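# Fit two printed parts on jig pins or call

## Task

This is the final kit of the day: seat the two loose printed parts on their matching pins in the jig so the result looks like the drawing. If the kit turns out to be one that should not be assembled, do not assemble it; instead press the blue CALL button fully down from above with a closed gripper and keep it down for about a second, without touching any of the kit's parts, the jig or the drawing. If the kit is fine, do not touch CALL at all.

## Robot and tools

Robot: two arms, left_arm and right_arm, each with six joints and a two-finger gripper. Cameras: cam_high, cam_over (fixed), cam_left_wrist, cam_right_wrist (carried), all 896x504.

Frames: the scene frame has its origin at table-top height midway between the nominal bases, +x pointing out over the table, +z up, and left_arm on the +y side (this is not the left of any image). Calibrated bases: left_arm at (+0.039, +0.261, 0) m, quat_wxyz (+1.000, 0, 0, +0.025); right_arm at (-0.010, -0.260, 0) m, quat_wxyz (+1.000, 0, 0, +0.005). Hand poses, velocities and wrist-camera poses come in each arm's own base frame; fixed cameras and the table use the scene frame. Reported hand position and orientation may be wrong by a few centimetres, more at long reach. end_effector_position (m) is the point between the finger pads, about 1 cm short of the tips; fingers point along the gripper's +z and close along its y.

Row layout (shared by execute_actions and move): one flat list of 14 numbers, each in [-1, 1], covering both arms even if one stays still: left_arm's six joints then its opening, then right_arm's six joints then its opening. Joint order inside each block: wrist roll, elbow, waist, wrist yaw, shoulder, wrist pitch. Waist, shoulder and elbow have flipped signs compared with the arm's own convention, in commands, results and refusals alike. Stated ranges in the arm's own signs: waist -2.880 to 2.880, shoulder 0.000 to 3.142, elbow 0.000 to 3.019, wrist pitch -1.693 to 1.571, wrist yaw -1.571 to 1.571, wrist roll -2.094 to 2.094 (so in your numbers shoulder spans -3.142 to 0 and elbow -3.019 to 0). True limits may sit up to 0.084 rad either way.

Joint numbers are scaled offsets, not poses: 1.0 equals 2.811 rad for waist and shoulder, 2.53 elbow, 2.575 wrist pitch, 8.12 wrist yaw, 9.528 wrist roll. Every row's offset is measured from the Joint targets as they were when that action (or move) began, never from the previous row, so sending the same offset twice in separate actions moves twice as far. Sending 0 for all of an arm's joints re-commands its current targets. Opening is absolute: +1 fully open, -1 closed; 0 is a real command, so resend an arm's present opening to leave it unchanged.

execute_actions: "actions" is a list of actions; each action is up to 15 rows, one per 1/30 s step, and a short action repeats its last row. An action is refused (both arms) if it would take a joint more than 0.084 rad beyond its range from the starting targets; if the first action is refused or any action is malformed, the whole call is refused. "cameras": names, ["all"], or []; images come by default only with an empty actions list.

move: "target" is one 14-number row or a list of up to 15 rows, every row an offset from the same starting Joint targets; joints move together along paths (grippers trace curves), no obstacle avoidance, whole list shares 10 s. "speed" rad/s for the joint with farthest to go, 0.01 to 12.57, default 0.5, one number or one per target. "blend" in rad rounds corners; 0 stops at each target. "opening_speed" (0.2 or more per second on the -1..+1 scale) ramps the fingers. "grip_force" 10 to 50 N per pad, one value or one per arm, persists; below full force closing is slow. "blocking": false returns after about 0.5 s while the move continues. The result adds a "move:" line: done, off_target (resting more than 0.035 rad from target), moving, held, fault, possibly limits=held. Neither done nor off_target tells you about contact.

wait: "seconds" 0 to 10; arms hold their last command. stop: brakes a running move. zoom_image: "camera" and "region" [x0, y0, x1, y1] in pixels from the top-left, at most 504 by 504, of the latest image. finished_scene: ends the scene for good; "scene" is 1.

Result lines: Joint positions and Joint velocities per arm in the joint order above (rad, rad/s) plus finger gap (m; 0.094 open); Joint targets (the base for your next offsets); Tool commands; grip_measured on the opening scale (reads slightly wide when empty, a few mm narrower than a squeezed hard part); Joint torques (include arm weight; numbers 2 and 6 wrap at ±28 N m); step readings of joint positions in action calls; "joint sent to its limit"; "joint command not followed" when the clearance check altered targets; motor temperatures, MOTOR HOT, OVER-TEMPERATURE FAULT.

Motion limits: each step a joint target can lead its measured angle by at most 0.716 rad (waist, shoulder), 0.645 (elbow), 0.69 (wrist pitch), 1.84 (wrist yaw), 3.24 (wrist roll); targets that would move a gripper over 110 mm from its measured spot are scaled back. Tiny turns may not start.

Avoid: any contact between the two arms or a gripper closing on the other's fingers; fast hits or deep pushes into the table, jig or parts (press harder the farther the target lies past contact); releasing a moving part or dropping it from height; anything leaving the table; long stretched-out holds or pushing at unreachable poses, which overheat motors and can make an arm go limp. To stop pressing, command targets back past the measured positions. To release, command an opening well above grip_measured. Close gently with opening_speed on fragile parts.

Each tool is called after ">>>" as name([rows], argument=value, ...), one row to a line, values as JSON.

## Session

>>> execute_actions(actions=[])

Scene clock: 0.00 s.
left_arm: end_effector_position=(+0.4195, +0.3147, +0.3318) grip_measured=+1.000 end_effector_quat_wxyz=(+0.113, -0.270, +0.956, -0.011) | right_arm: end_effector_position=(+0.0548, -0.3313, +0.1814) grip_measured=+1.000 end_effector_quat_wxyz=(+0.102, +0.774, +0.624, -0.028)
Joint names: [wrist roll, elbow, waist, wrist yaw, shoulder, wrist pitch]
Joint positions: left_arm=[0.118 -1.769 -0.681 0.11 -1.594 -1.545 0.094] | right_arm=[0.355 -0.904 1.435 -0.056 -1.101 -1.169 0.094]
Joint velocities: within noise
Joint torques (N m): no reading
Motor temperatures (°C): left_arm=[26 26 24 25 24 23 24] | right_arm=[24 24 23 23 26 24 26]
Heat: left arm: hottest elbow 26 °C; right arm: hottest shoulder 26 °C.
Joint targets: left_arm=[0.118 -1.801 -0.681 0.110 -1.586 -1.542] | right_arm=[0.355 -0.928 1.435 -0.056 -1.103 -1.168]
Tool commands: left_gripper/opening=+1.0 right_gripper/opening=+1.0

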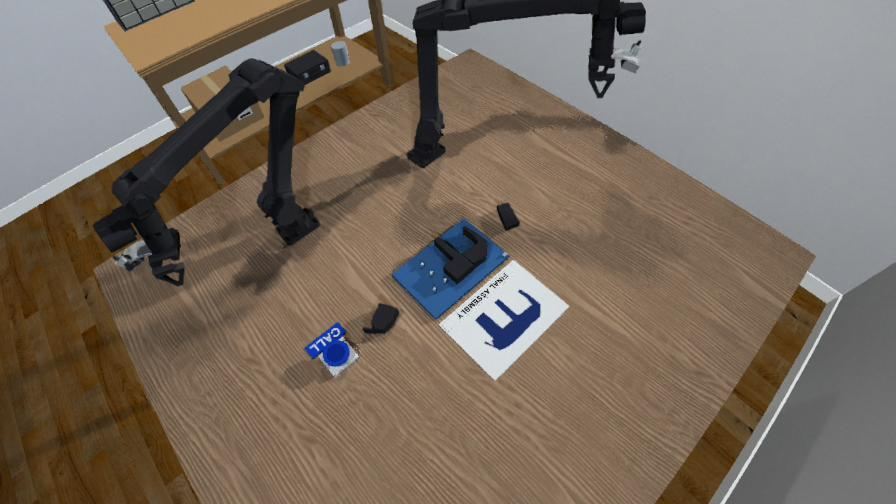

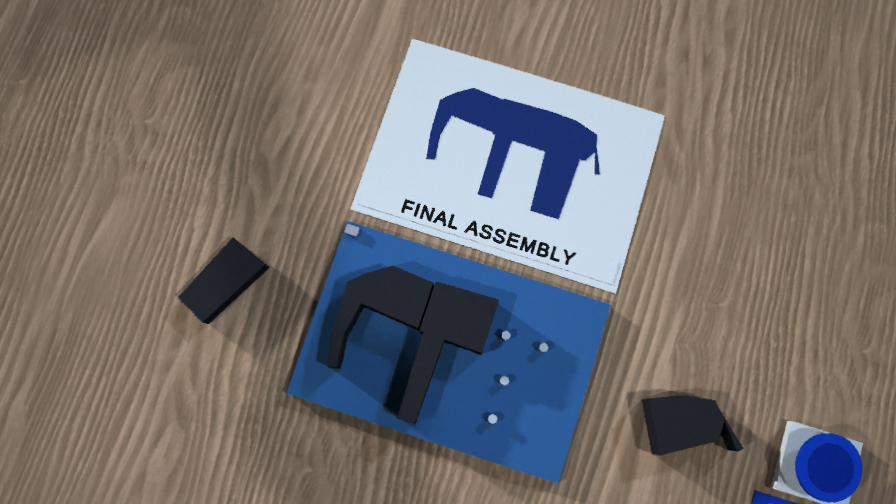

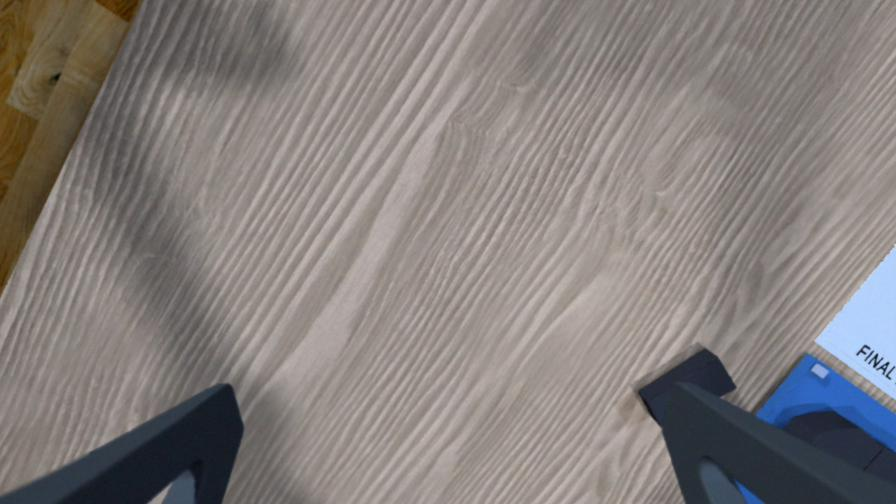

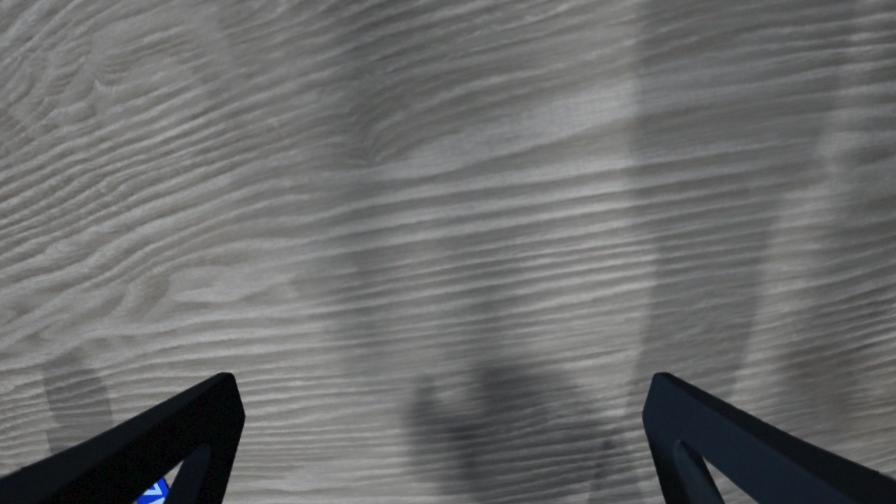

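>>> zoom_image(camera="cam_over", region=[160, 200, 320, 340])

>>> zoom_image(camera="cam_over", region=[600, 360, 896, 504])

>>> zoom_image(camera="cam_over", region=[280, 210, 620, 490])

>>> zoom_image(camera="cam_over", region=[350, 30, 680, 290])

>>> zoom_image(camera="cam_high", region=[350, 190, 560, 350])

Scaled by 3.150 from the camera's 896x504 image, which has a finer 1280x720 frame.

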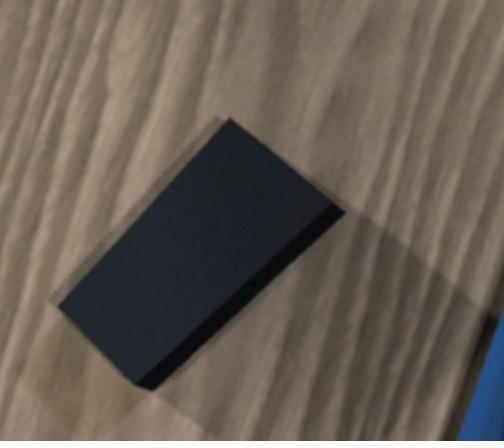

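Scaled by 1.703 from the camera's 896x504 image, which has a finer 1280x720 frame.

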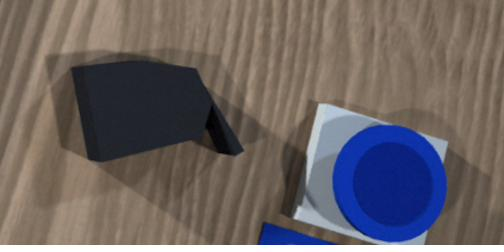

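Scaled by 1.482 from the camera's 896x504 image, which has a finer 1280x720 frame.

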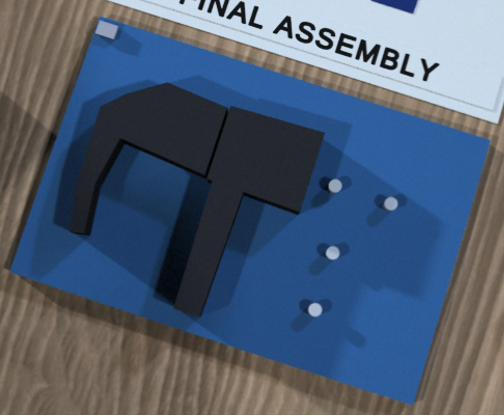

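Scaled by 1.527 from the camera's 896x504 image, which has a finer 1280x720 frame.

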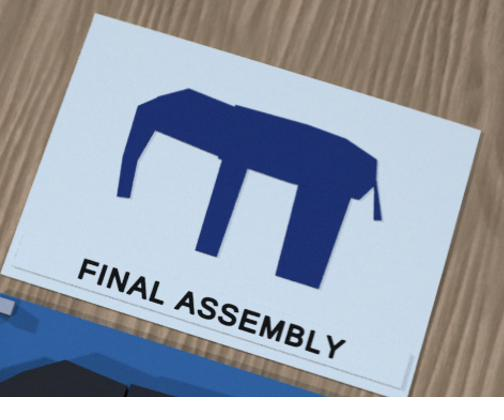

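Scaled by 2.400 from the camera's 896x504 image, which has a finer 1280x720 frame.

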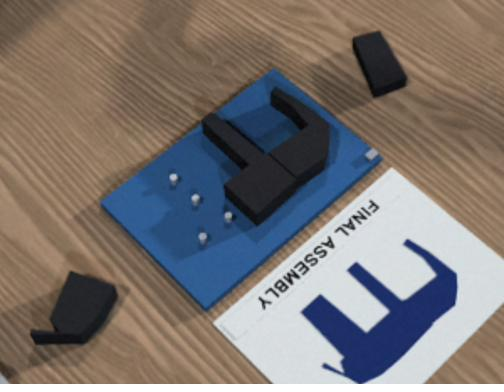

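>>> move(target=[-0.0124, 0.2178, 0.2423, -0.01355, 0.1729, -0.003, 1, -0.0373, -0.1273, -0.386, 0.0069, 0.001, -0.1483, 1], speed=1.2, cameras=["all"])

Scene clock: 19.07 s.
left_arm: end_effector_position=(+0.3336, +0.0032, +0.3074) grip_measured=+1.000 end_effector_quat_wxyz=(+0.081, -0.002, +0.997, -0.001) | right_arm: end_effector_position=(+0.3032, -0.1142, +0.2913) grip_measured=+1.000 end_effector_quat_wxyz=(+0.066, +0.186, +0.980, -0.010)
Joint names: [wrist roll, elbow, waist, wrist yaw, shoulder, wrist pitch]
Joint positions: left_arm=[0.01 -1.249 -0.013 0.004 -1.112 -1.545 0.094] | right_arm=[0.014 -1.201 0.36 -0.002 -1.101 -1.538 0.094]
Joint torques (N m): left_arm=[0.03 -9.06 2.55 -0.2 8.64 0.1] | right_arm=[-0.22 -11.59 -0.62 0.14 4.84 0.49]
Motor temperatures (°C): left_arm=[26 28 24 25 26 23 24] | right_arm=[24 30 23 23 27 24 26]
Heat: left arm: hottest elbow 28 °C; right arm: hottest elbow 30 °C.
Joint targets: left_arm=[0.000 -1.250 0.000 0.000 -1.100 -1.550] | right_arm=[0.000 -1.250 0.349 0.000 -1.100 -1.550]
move: off_target (right_arm); right_arm: the elbow is farthest, 0.049 rad from its target

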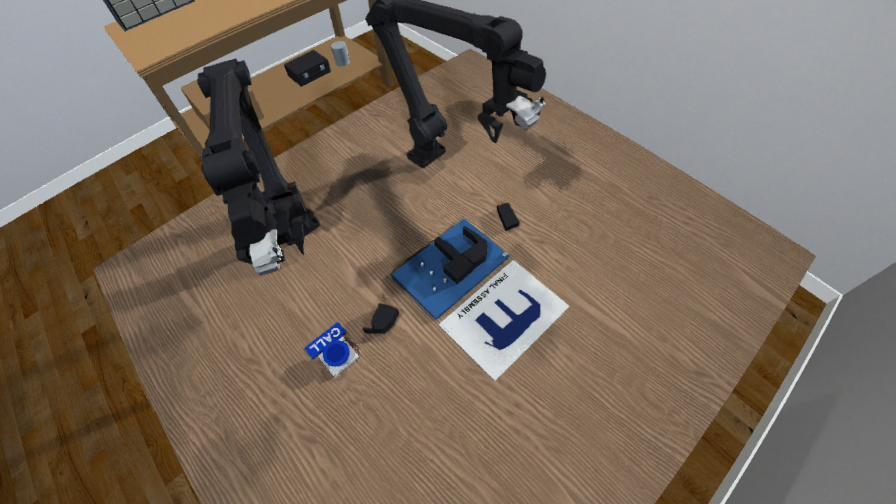

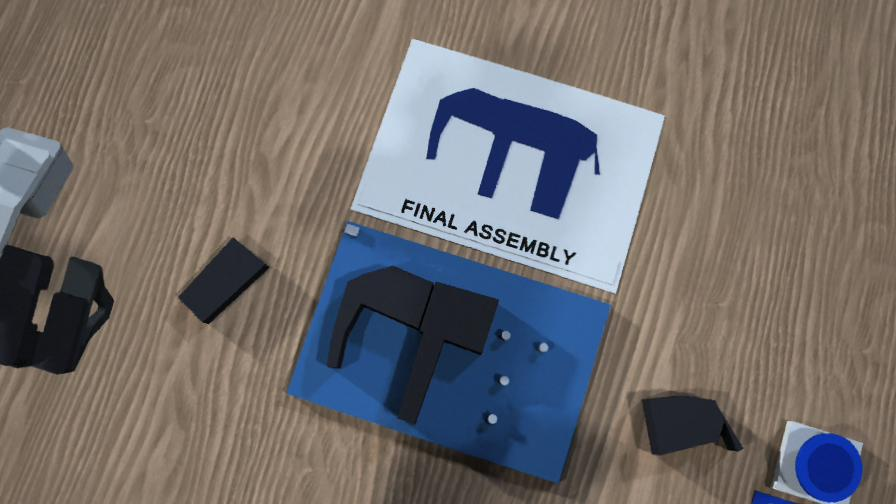

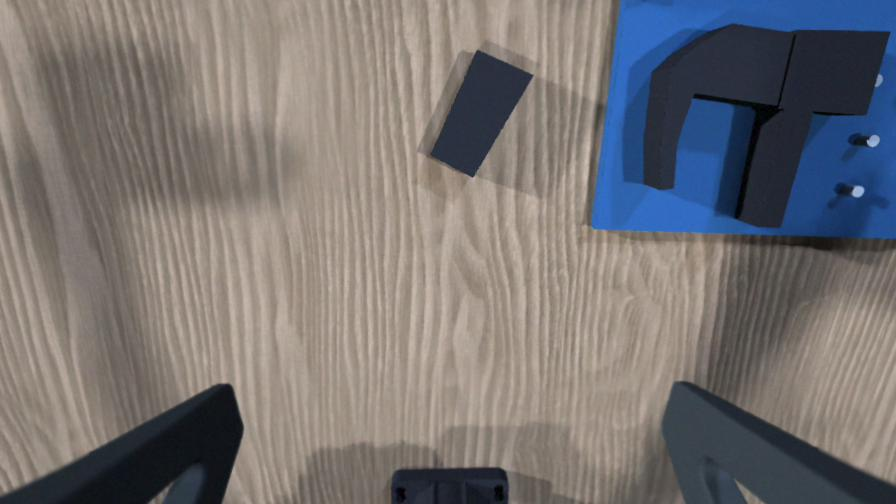

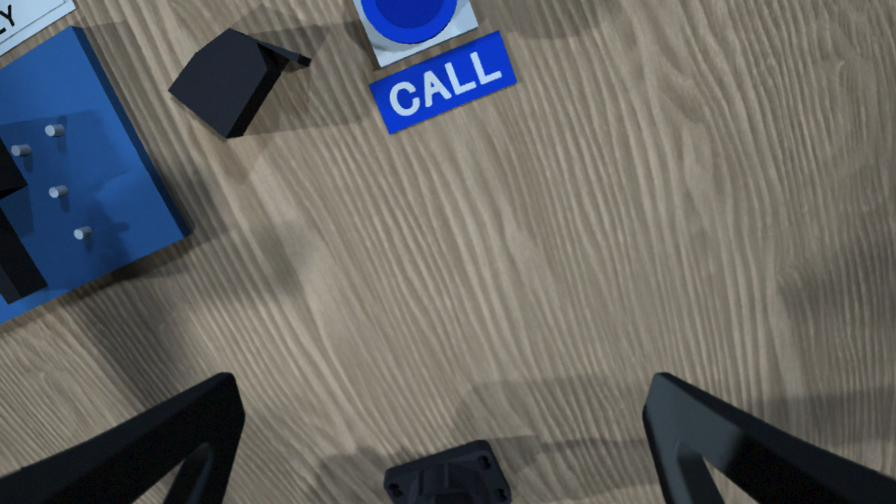

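>>> zoom_image(camera="cam_left_wrist", region=[410, 30, 560, 200])

>>> zoom_image(camera="cam_over", region=[510, 100, 620, 230])

>>> zoom_image(camera="cam_left_wrist", region=[580, 0, 896, 240])

>>> zoom_image(camera="cam_right_wrist", region=[0, 0, 320, 320])

Scaled by 2.965 from the camera's 896x504 image, which has a finer 1280x720 frame.

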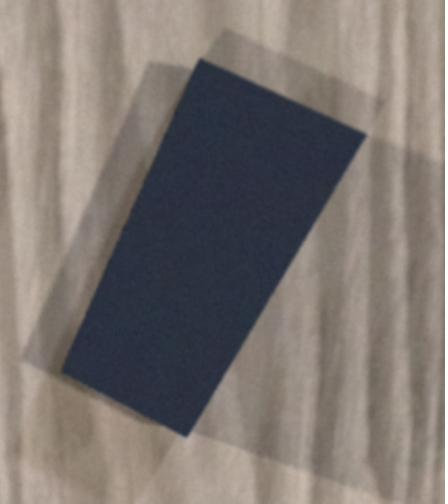

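Scaled by 3.877 from the camera's 896x504 image, which has a finer 1280x720 frame.

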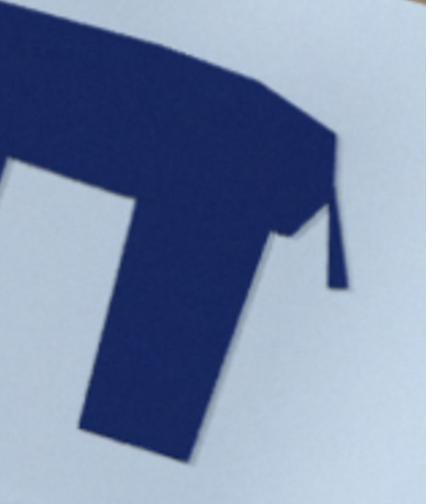

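Scaled by 1.595 from the camera's 896x504 image, which has a finer 1280x720 frame.

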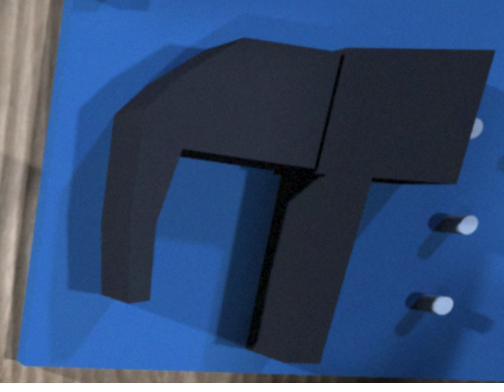

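Scaled by 1.575 from the camera's 896x504 image, which has a finer 1280x720 frame.

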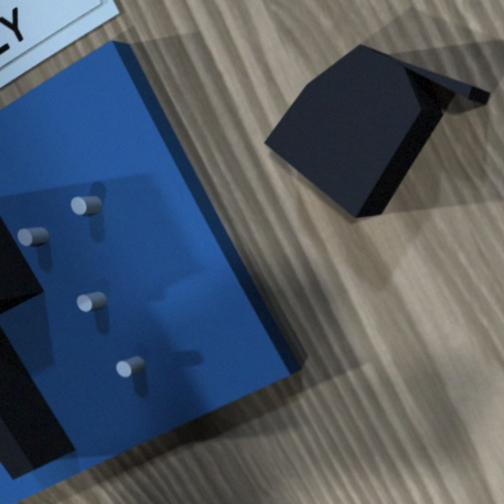

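>>> zoom_image(camera="cam_over", region=[335, 195, 475, 275])

>>> zoom_image(camera="cam_over", region=[520, 200, 660, 310])

>>> zoom_image(camera="cam_over", region=[470, 310, 570, 440])

>>> zoom_image(camera="cam_over", region=[620, 380, 760, 470])

Scaled by 3.600 from the camera's 896x504 image, which has a finer 1280x720 frame.

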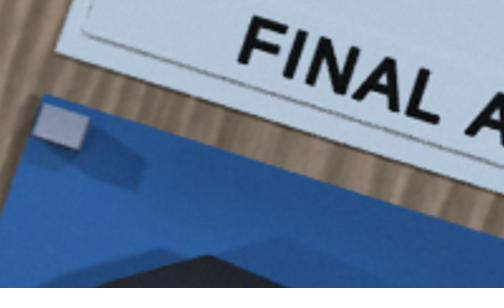

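Scaled by 3.600 from the camera's 896x504 image, which has a finer 1280x720 frame.

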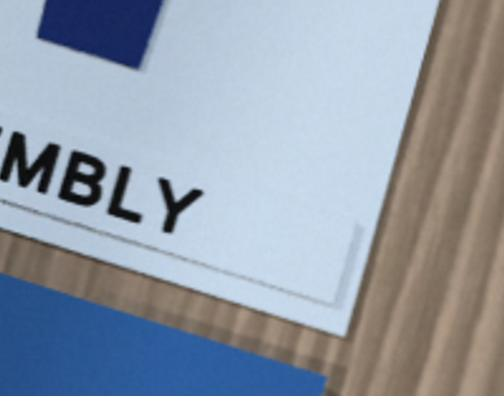

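Scaled by 3.877 from the camera's 896x504 image, which has a finer 1280x720 frame.

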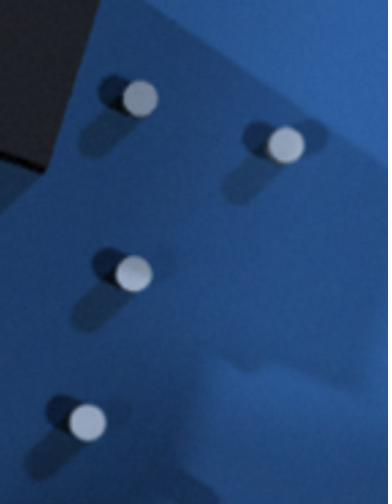

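Scaled by 3.600 from the camera's 896x504 image, which has a finer 1280x720 frame.

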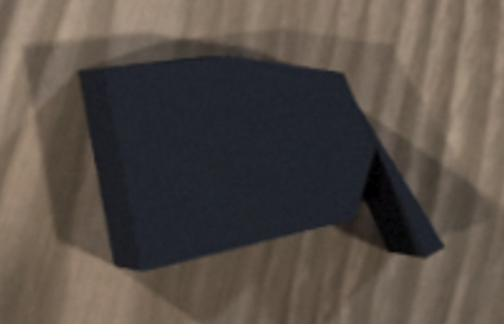

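>>> move(target=[0.04335, 0.0463, 0.01957, 0, -0.1038, 0.0925, 1, -0.21515, 0.02545, -0.1199, 0, -0.1222, 0.092, 1], speed=1.2, cameras=["all"])

Scene clock: 46.60 s.
left_arm: end_effector_position=(+0.3866, -0.0168, +0.1712) grip_measured=+1.000 end_effector_quat_wxyz=(-0.002, +0.220, +0.975, -0.002) | right_arm: end_effector_position=(+0.4065, -0.0099, +0.1750) grip_measured=+1.000 end_effector_quat_wxyz=(-0.001, +0.845, -0.535, +0.000)
Joint names: [wrist roll, elbow, waist, wrist yaw, shoulder, wrist pitch]
Joint positions: left_arm=[0.404 -1.13 0.04 0.004 -1.385 -1.321 0.094] | right_arm=[-2.036 -1.186 0.024 -0.001 -1.429 -1.326 0.094]
Joint torques (N m): left_arm=[0.15 -8.65 2.96 -0.16 10.99 0.36] | right_arm=[-0.26 -7.66 -0.73 0.03 8.82 1.13]
Motor temperatures (°C): left_arm=[26 30 24 25 26 23 24] | right_arm=[24 38 23 23 27 24 26]
Heat: left arm: hottest elbow 30 °C; right arm: hottest elbow 38 °C.
Joint targets: left_arm=[0.413 -1.133 0.055 0.000 -1.391 -1.312] | right_arm=[-2.051 -1.185 0.012 0.000 -1.444 -1.313]
move: done

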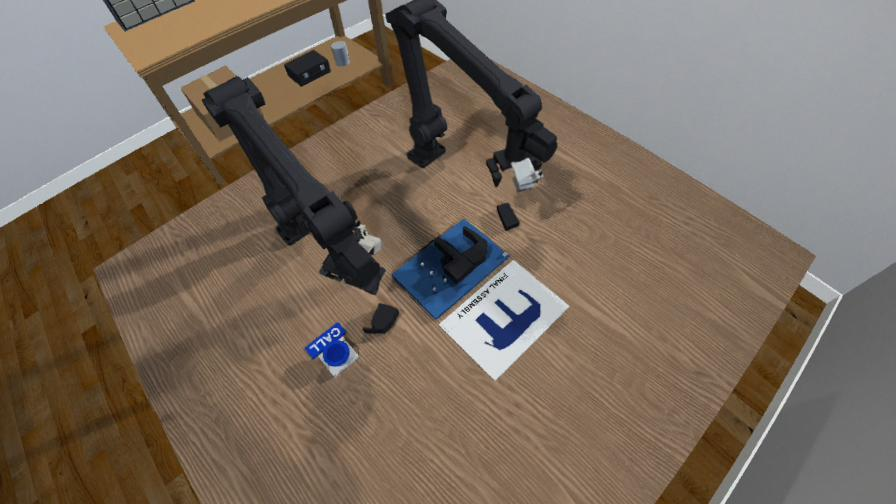

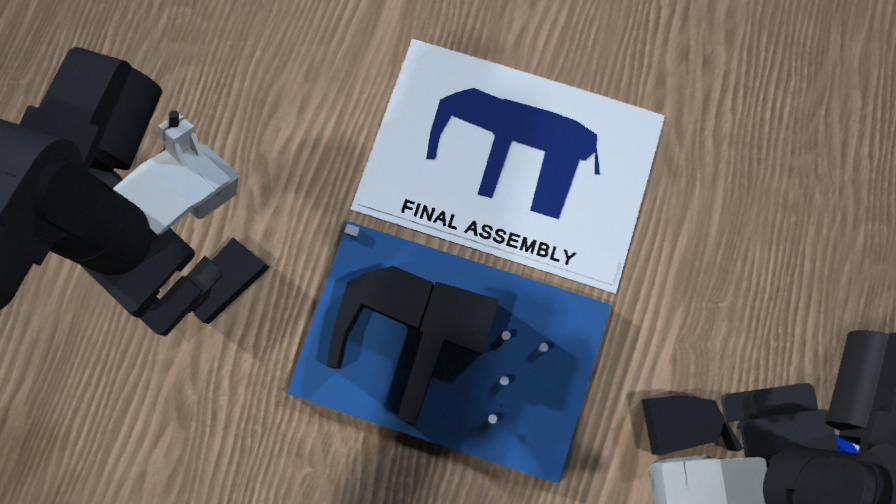

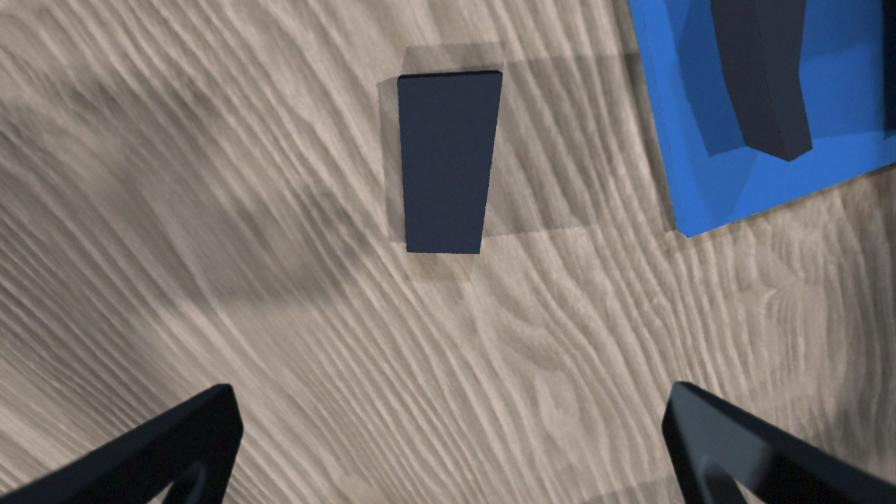

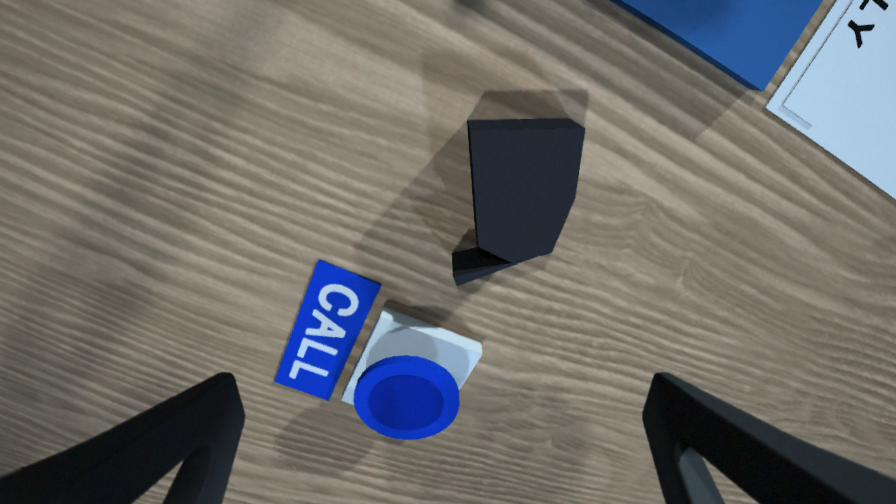

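>>> move(target=[0.0039, 0.0462, 0.0071, 0, -0.0464, 0.0957, 1, 0.0048, 0.0308, -0.0221, 0, -0.0548, 0.0906, 1], speed=0.7, cameras=["all"])

Scene clock: 55.17 s.
left_arm: end_effector_position=(+0.3985, -0.0257, +0.0744) grip_measured=+1.000 end_effector_quat_wxyz=(-0.011, +0.249, +0.969, -0.004) | right_arm: end_effector_position=(+0.4308, +0.0172, +0.0773) grip_measured=+1.000 end_effector_quat_wxyz=(+0.005, +0.857, -0.515, -0.008)
Joint names: [wrist roll, elbow, waist, wrist yaw, shoulder, wrist pitch]
Joint positions: left_arm=[0.441 -1.009 0.061 0.004 -1.528 -1.075 0.094] | right_arm=[-2.019 -1.101 -0.041 -0.001 -1.598 -1.092 0.094]
Joint torques (N m): left_arm=[0.19 -8.2 2.73 -0.14 12.86 0.28] | right_arm=[0.12 -7.43 -0.56 0 12.1 1.21]
Heat: left arm: hottest elbow 31 °C; right arm: hottest elbow 38 °C.
Joint targets: left_arm=[0.451 -1.016 0.075 0.000 -1.522 -1.065] | right_arm=[-2.005 -1.107 -0.050 0.000 -1.598 -1.080]
move: done

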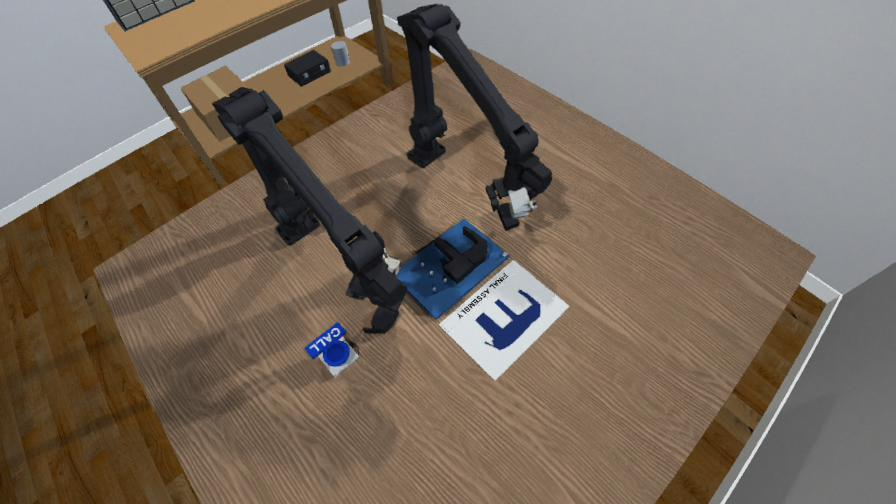

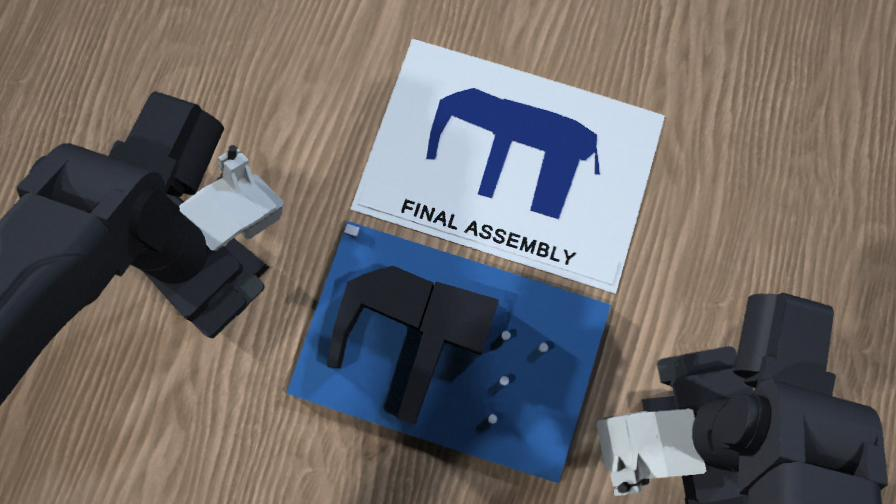

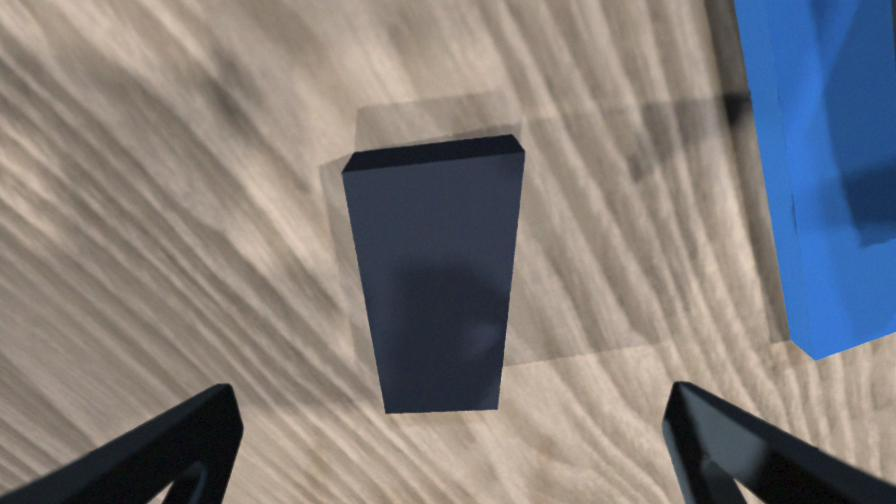

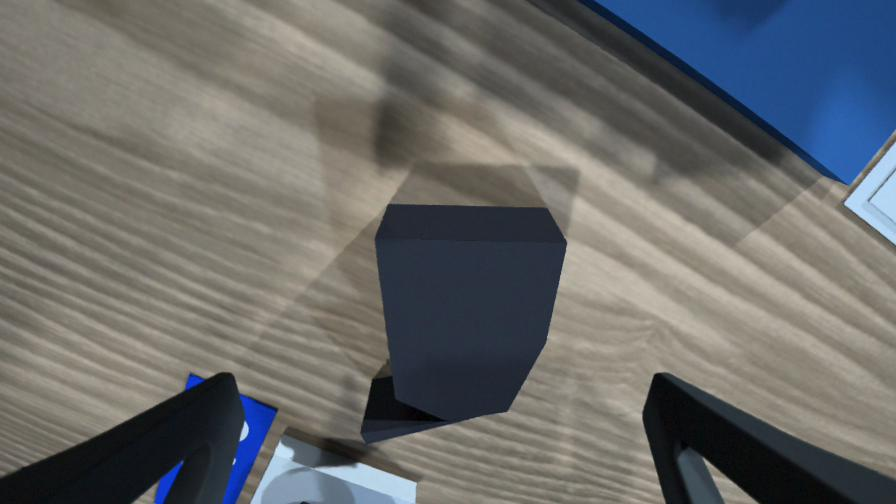

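>>> move(target=[-0.0038, 0.0229, -0.01245, 0, -0.0192, 0.0524, 1, 0.0007, 0.0182, -0.0028, 0, -0.0231, 0.0505, 1], speed=0.4, cameras=["cam_left_wrist", "cam_right_wrist"])

Scene clock: 62.67 s.
left_arm: end_effector_position=(+0.4046, -0.0231, +0.0404) grip_measured=+1.000 end_effector_quat_wxyz=(+0.007, +0.237, +0.972, -0.001) | right_arm: end_effector_position=(+0.4413, +0.0188, +0.0427) grip_measured=+1.000 end_effector_quat_wxyz=(-0.006, +0.856, -0.517, +0.008)
Joint names: [wrist roll, elbow, waist, wrist yaw, shoulder, wrist pitch]
Joint positions: left_arm=[0.423 -0.955 0.054 0.004 -1.572 -0.94 0.094] | right_arm=[-2.013 -1.06 -0.043 -0.001 -1.649 -0.963 0.094]
Joint torques (N m): left_arm=[0.03 -7.31 0.38 -0.19 11.81 0.53] | right_arm=[0.09 -6.71 -0.85 0.02 11.4 1.18]
Heat: left arm: hottest elbow 31 °C; right arm: hottest elbow 38 °C.
Joint targets: left_arm=[0.414 -0.958 0.040 0.000 -1.576 -0.930] | right_arm=[-1.998 -1.061 -0.058 0.000 -1.663 -0.950]
move: done
Images, in order (width x height): cam_left_wrist 896x504, cam_right_wrist 896x504.

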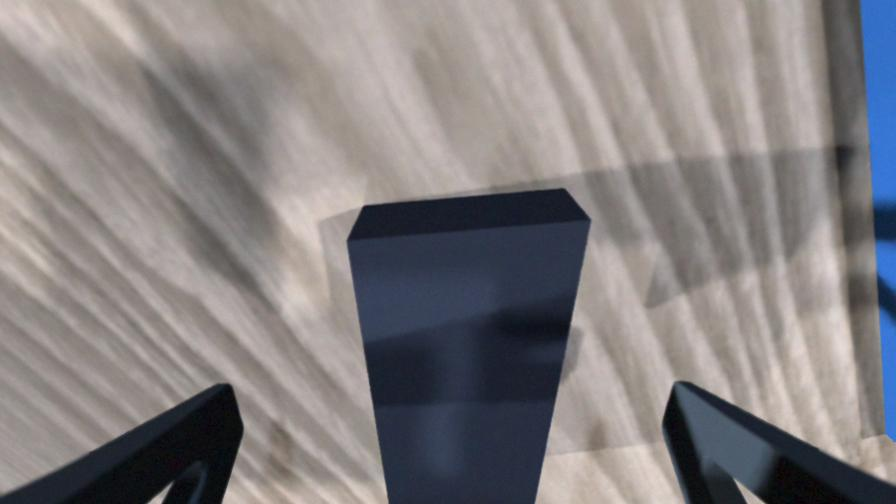

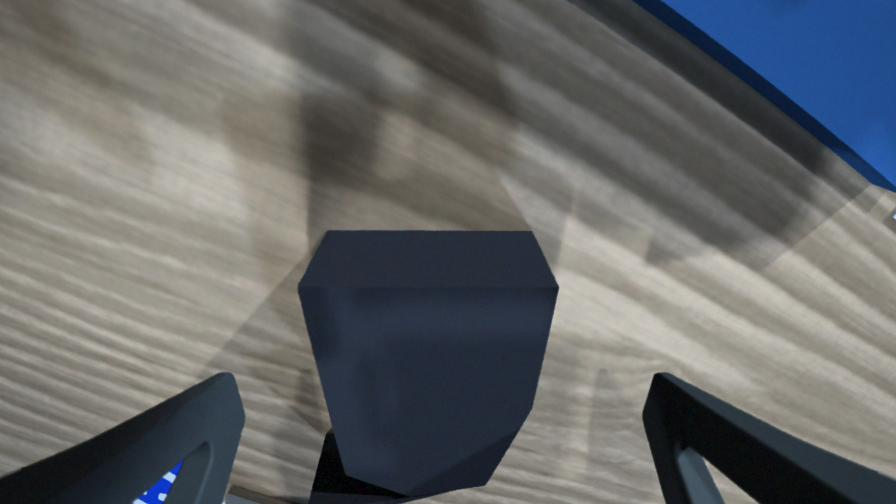

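>>> move(target=[0, 0.01225, 0, 0, -0.01174, 0.01942, 1, 0, 0.0075, 0, 0, -0.016, 0.01748, 1], speed=0.15, cameras=["all"])

Scene clock: 66.30 s.
left_arm: end_effector_position=(+0.4003, -0.0229, +0.0204) grip_measured=+1.000 end_effector_quat_wxyz=(+0.003, +0.236, +0.972, -0.001) | right_arm: end_effector_position=(+0.4401, +0.0188, +0.0201) grip_measured=+1.000 end_effector_quat_wxyz=(-0.002, +0.856, -0.517, +0.002)
Joint names: [wrist roll, elbow, waist, wrist yaw, shoulder, wrist pitch]
Joint positions: left_arm=[0.423 -0.926 0.054 0.004 -1.601 -0.89 0.094] | right_arm=[-2.012 -1.043 -0.043 -0.001 -1.69 -0.918 0.094]
Joint torques (N m): left_arm=[0.03 -6.74 0.15 -0.13 11.93 0.43] | right_arm=[0.08 -6.38 -1.03 0.03 11.34 1.16]
Heat: left arm: hottest elbow 31 °C; right arm: hottest elbow 37 °C.
Joint targets: left_arm=[0.414 -0.927 0.040 0.000 -1.609 -0.880] | right_arm=[-1.998 -1.042 -0.058 0.000 -1.708 -0.905]
move: done

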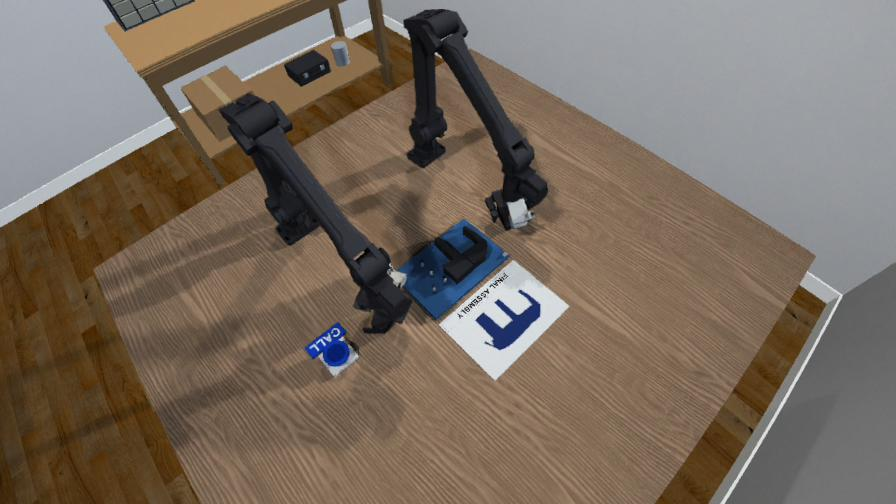

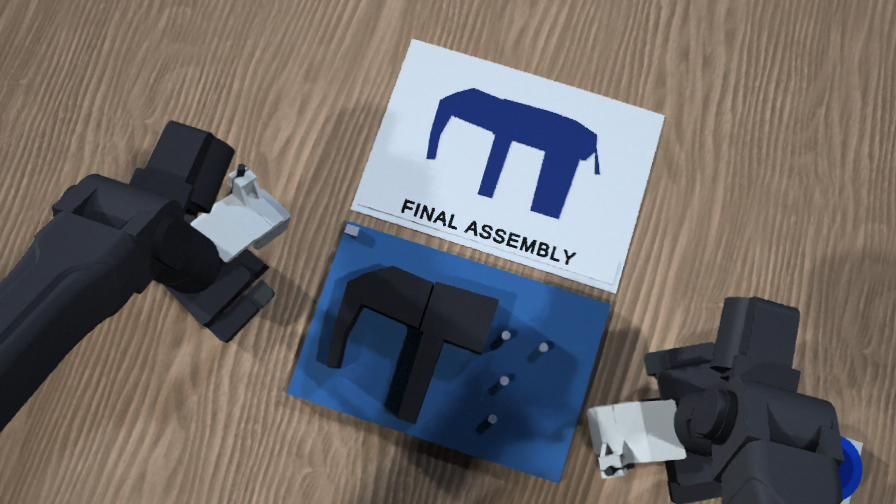

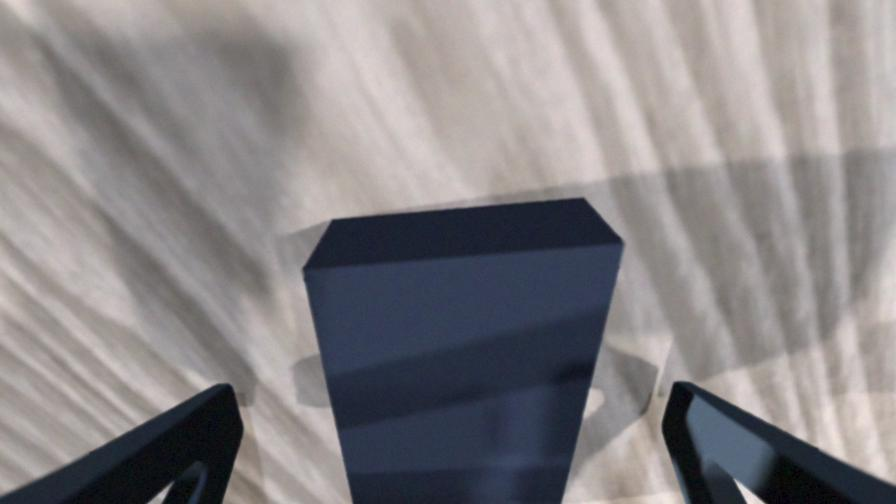

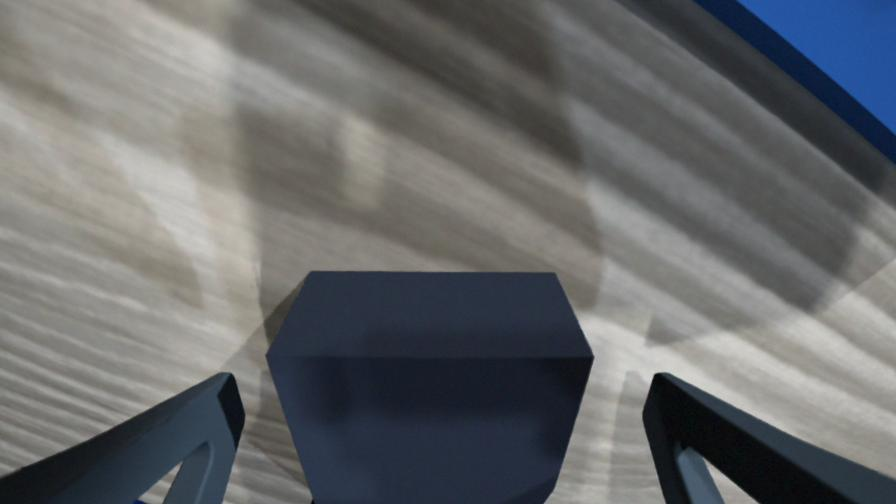

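>>> move(target=[0, 0, 0, 0, 0, 0, -0.3, 0, 0, 0, 0, 0, 0, -0.12], opening_speed=0.6, grip_force=40, cameras=["cam_left_wrist", "cam_right_wrist"])

Scene clock: 69.47 s.
left_arm: end_effector_position=(+0.4003, -0.0228, +0.0204) grip_measured=-0.105 end_effector_quat_wxyz=(+0.003, +0.236, +0.972, -0.001) | right_arm: end_effector_position=(+0.4401, +0.0188, +0.0201) grip_measured=+0.140 end_effector_quat_wxyz=(-0.002, +0.856, -0.517, +0.002)
Joint names: [wrist roll, elbow, waist, wrist yaw, shoulder, wrist pitch]
Joint positions: left_arm=[0.423 -0.926 0.054 0.004 -1.601 -0.89 0.042] | right_arm=[-2.012 -1.043 -0.043 -0.001 -1.69 -0.918 0.054]
Joint torques (N m): left_arm=[0.02 -6.87 0.62 -0.13 11.99 0.34] | right_arm=[0.09 -6.3 -0.91 0.01 11.05 1.13]
Heat: left arm: hottest elbow 31 °C; right arm: hottest elbow 36 °C.
Joint targets: left_arm=[0.414 -0.927 0.040 0.000 -1.609 -0.880] | right_arm=[-1.998 -1.042 -0.058 0.000 -1.708 -0.905]
grip_force (N): 40, 40
move: done
Images, in order (width x height): cam_left_wrist 896x504, cam_right_wrist 896x504.

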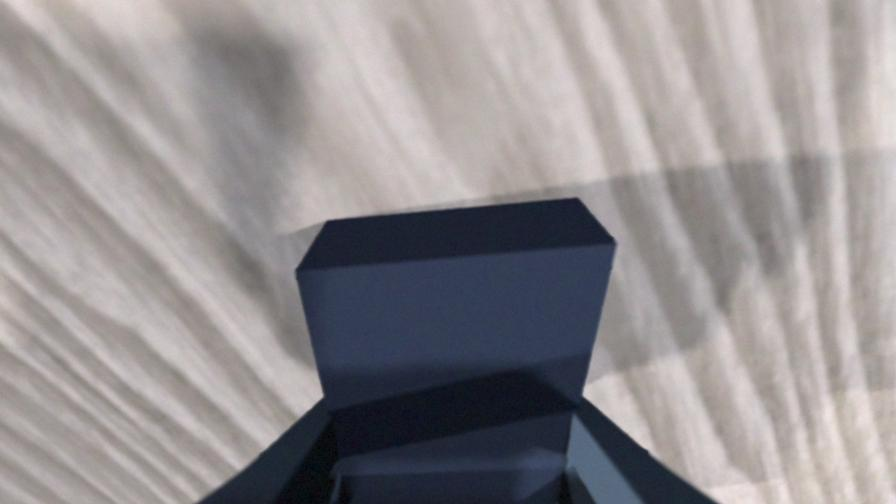

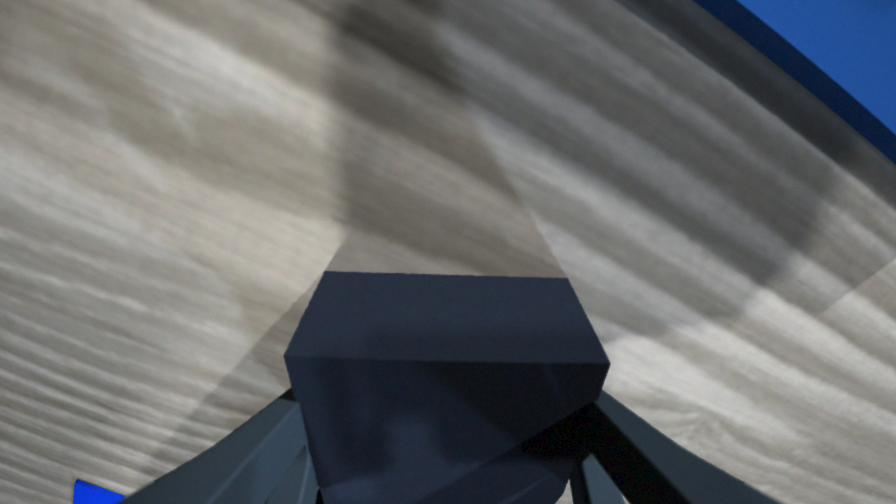

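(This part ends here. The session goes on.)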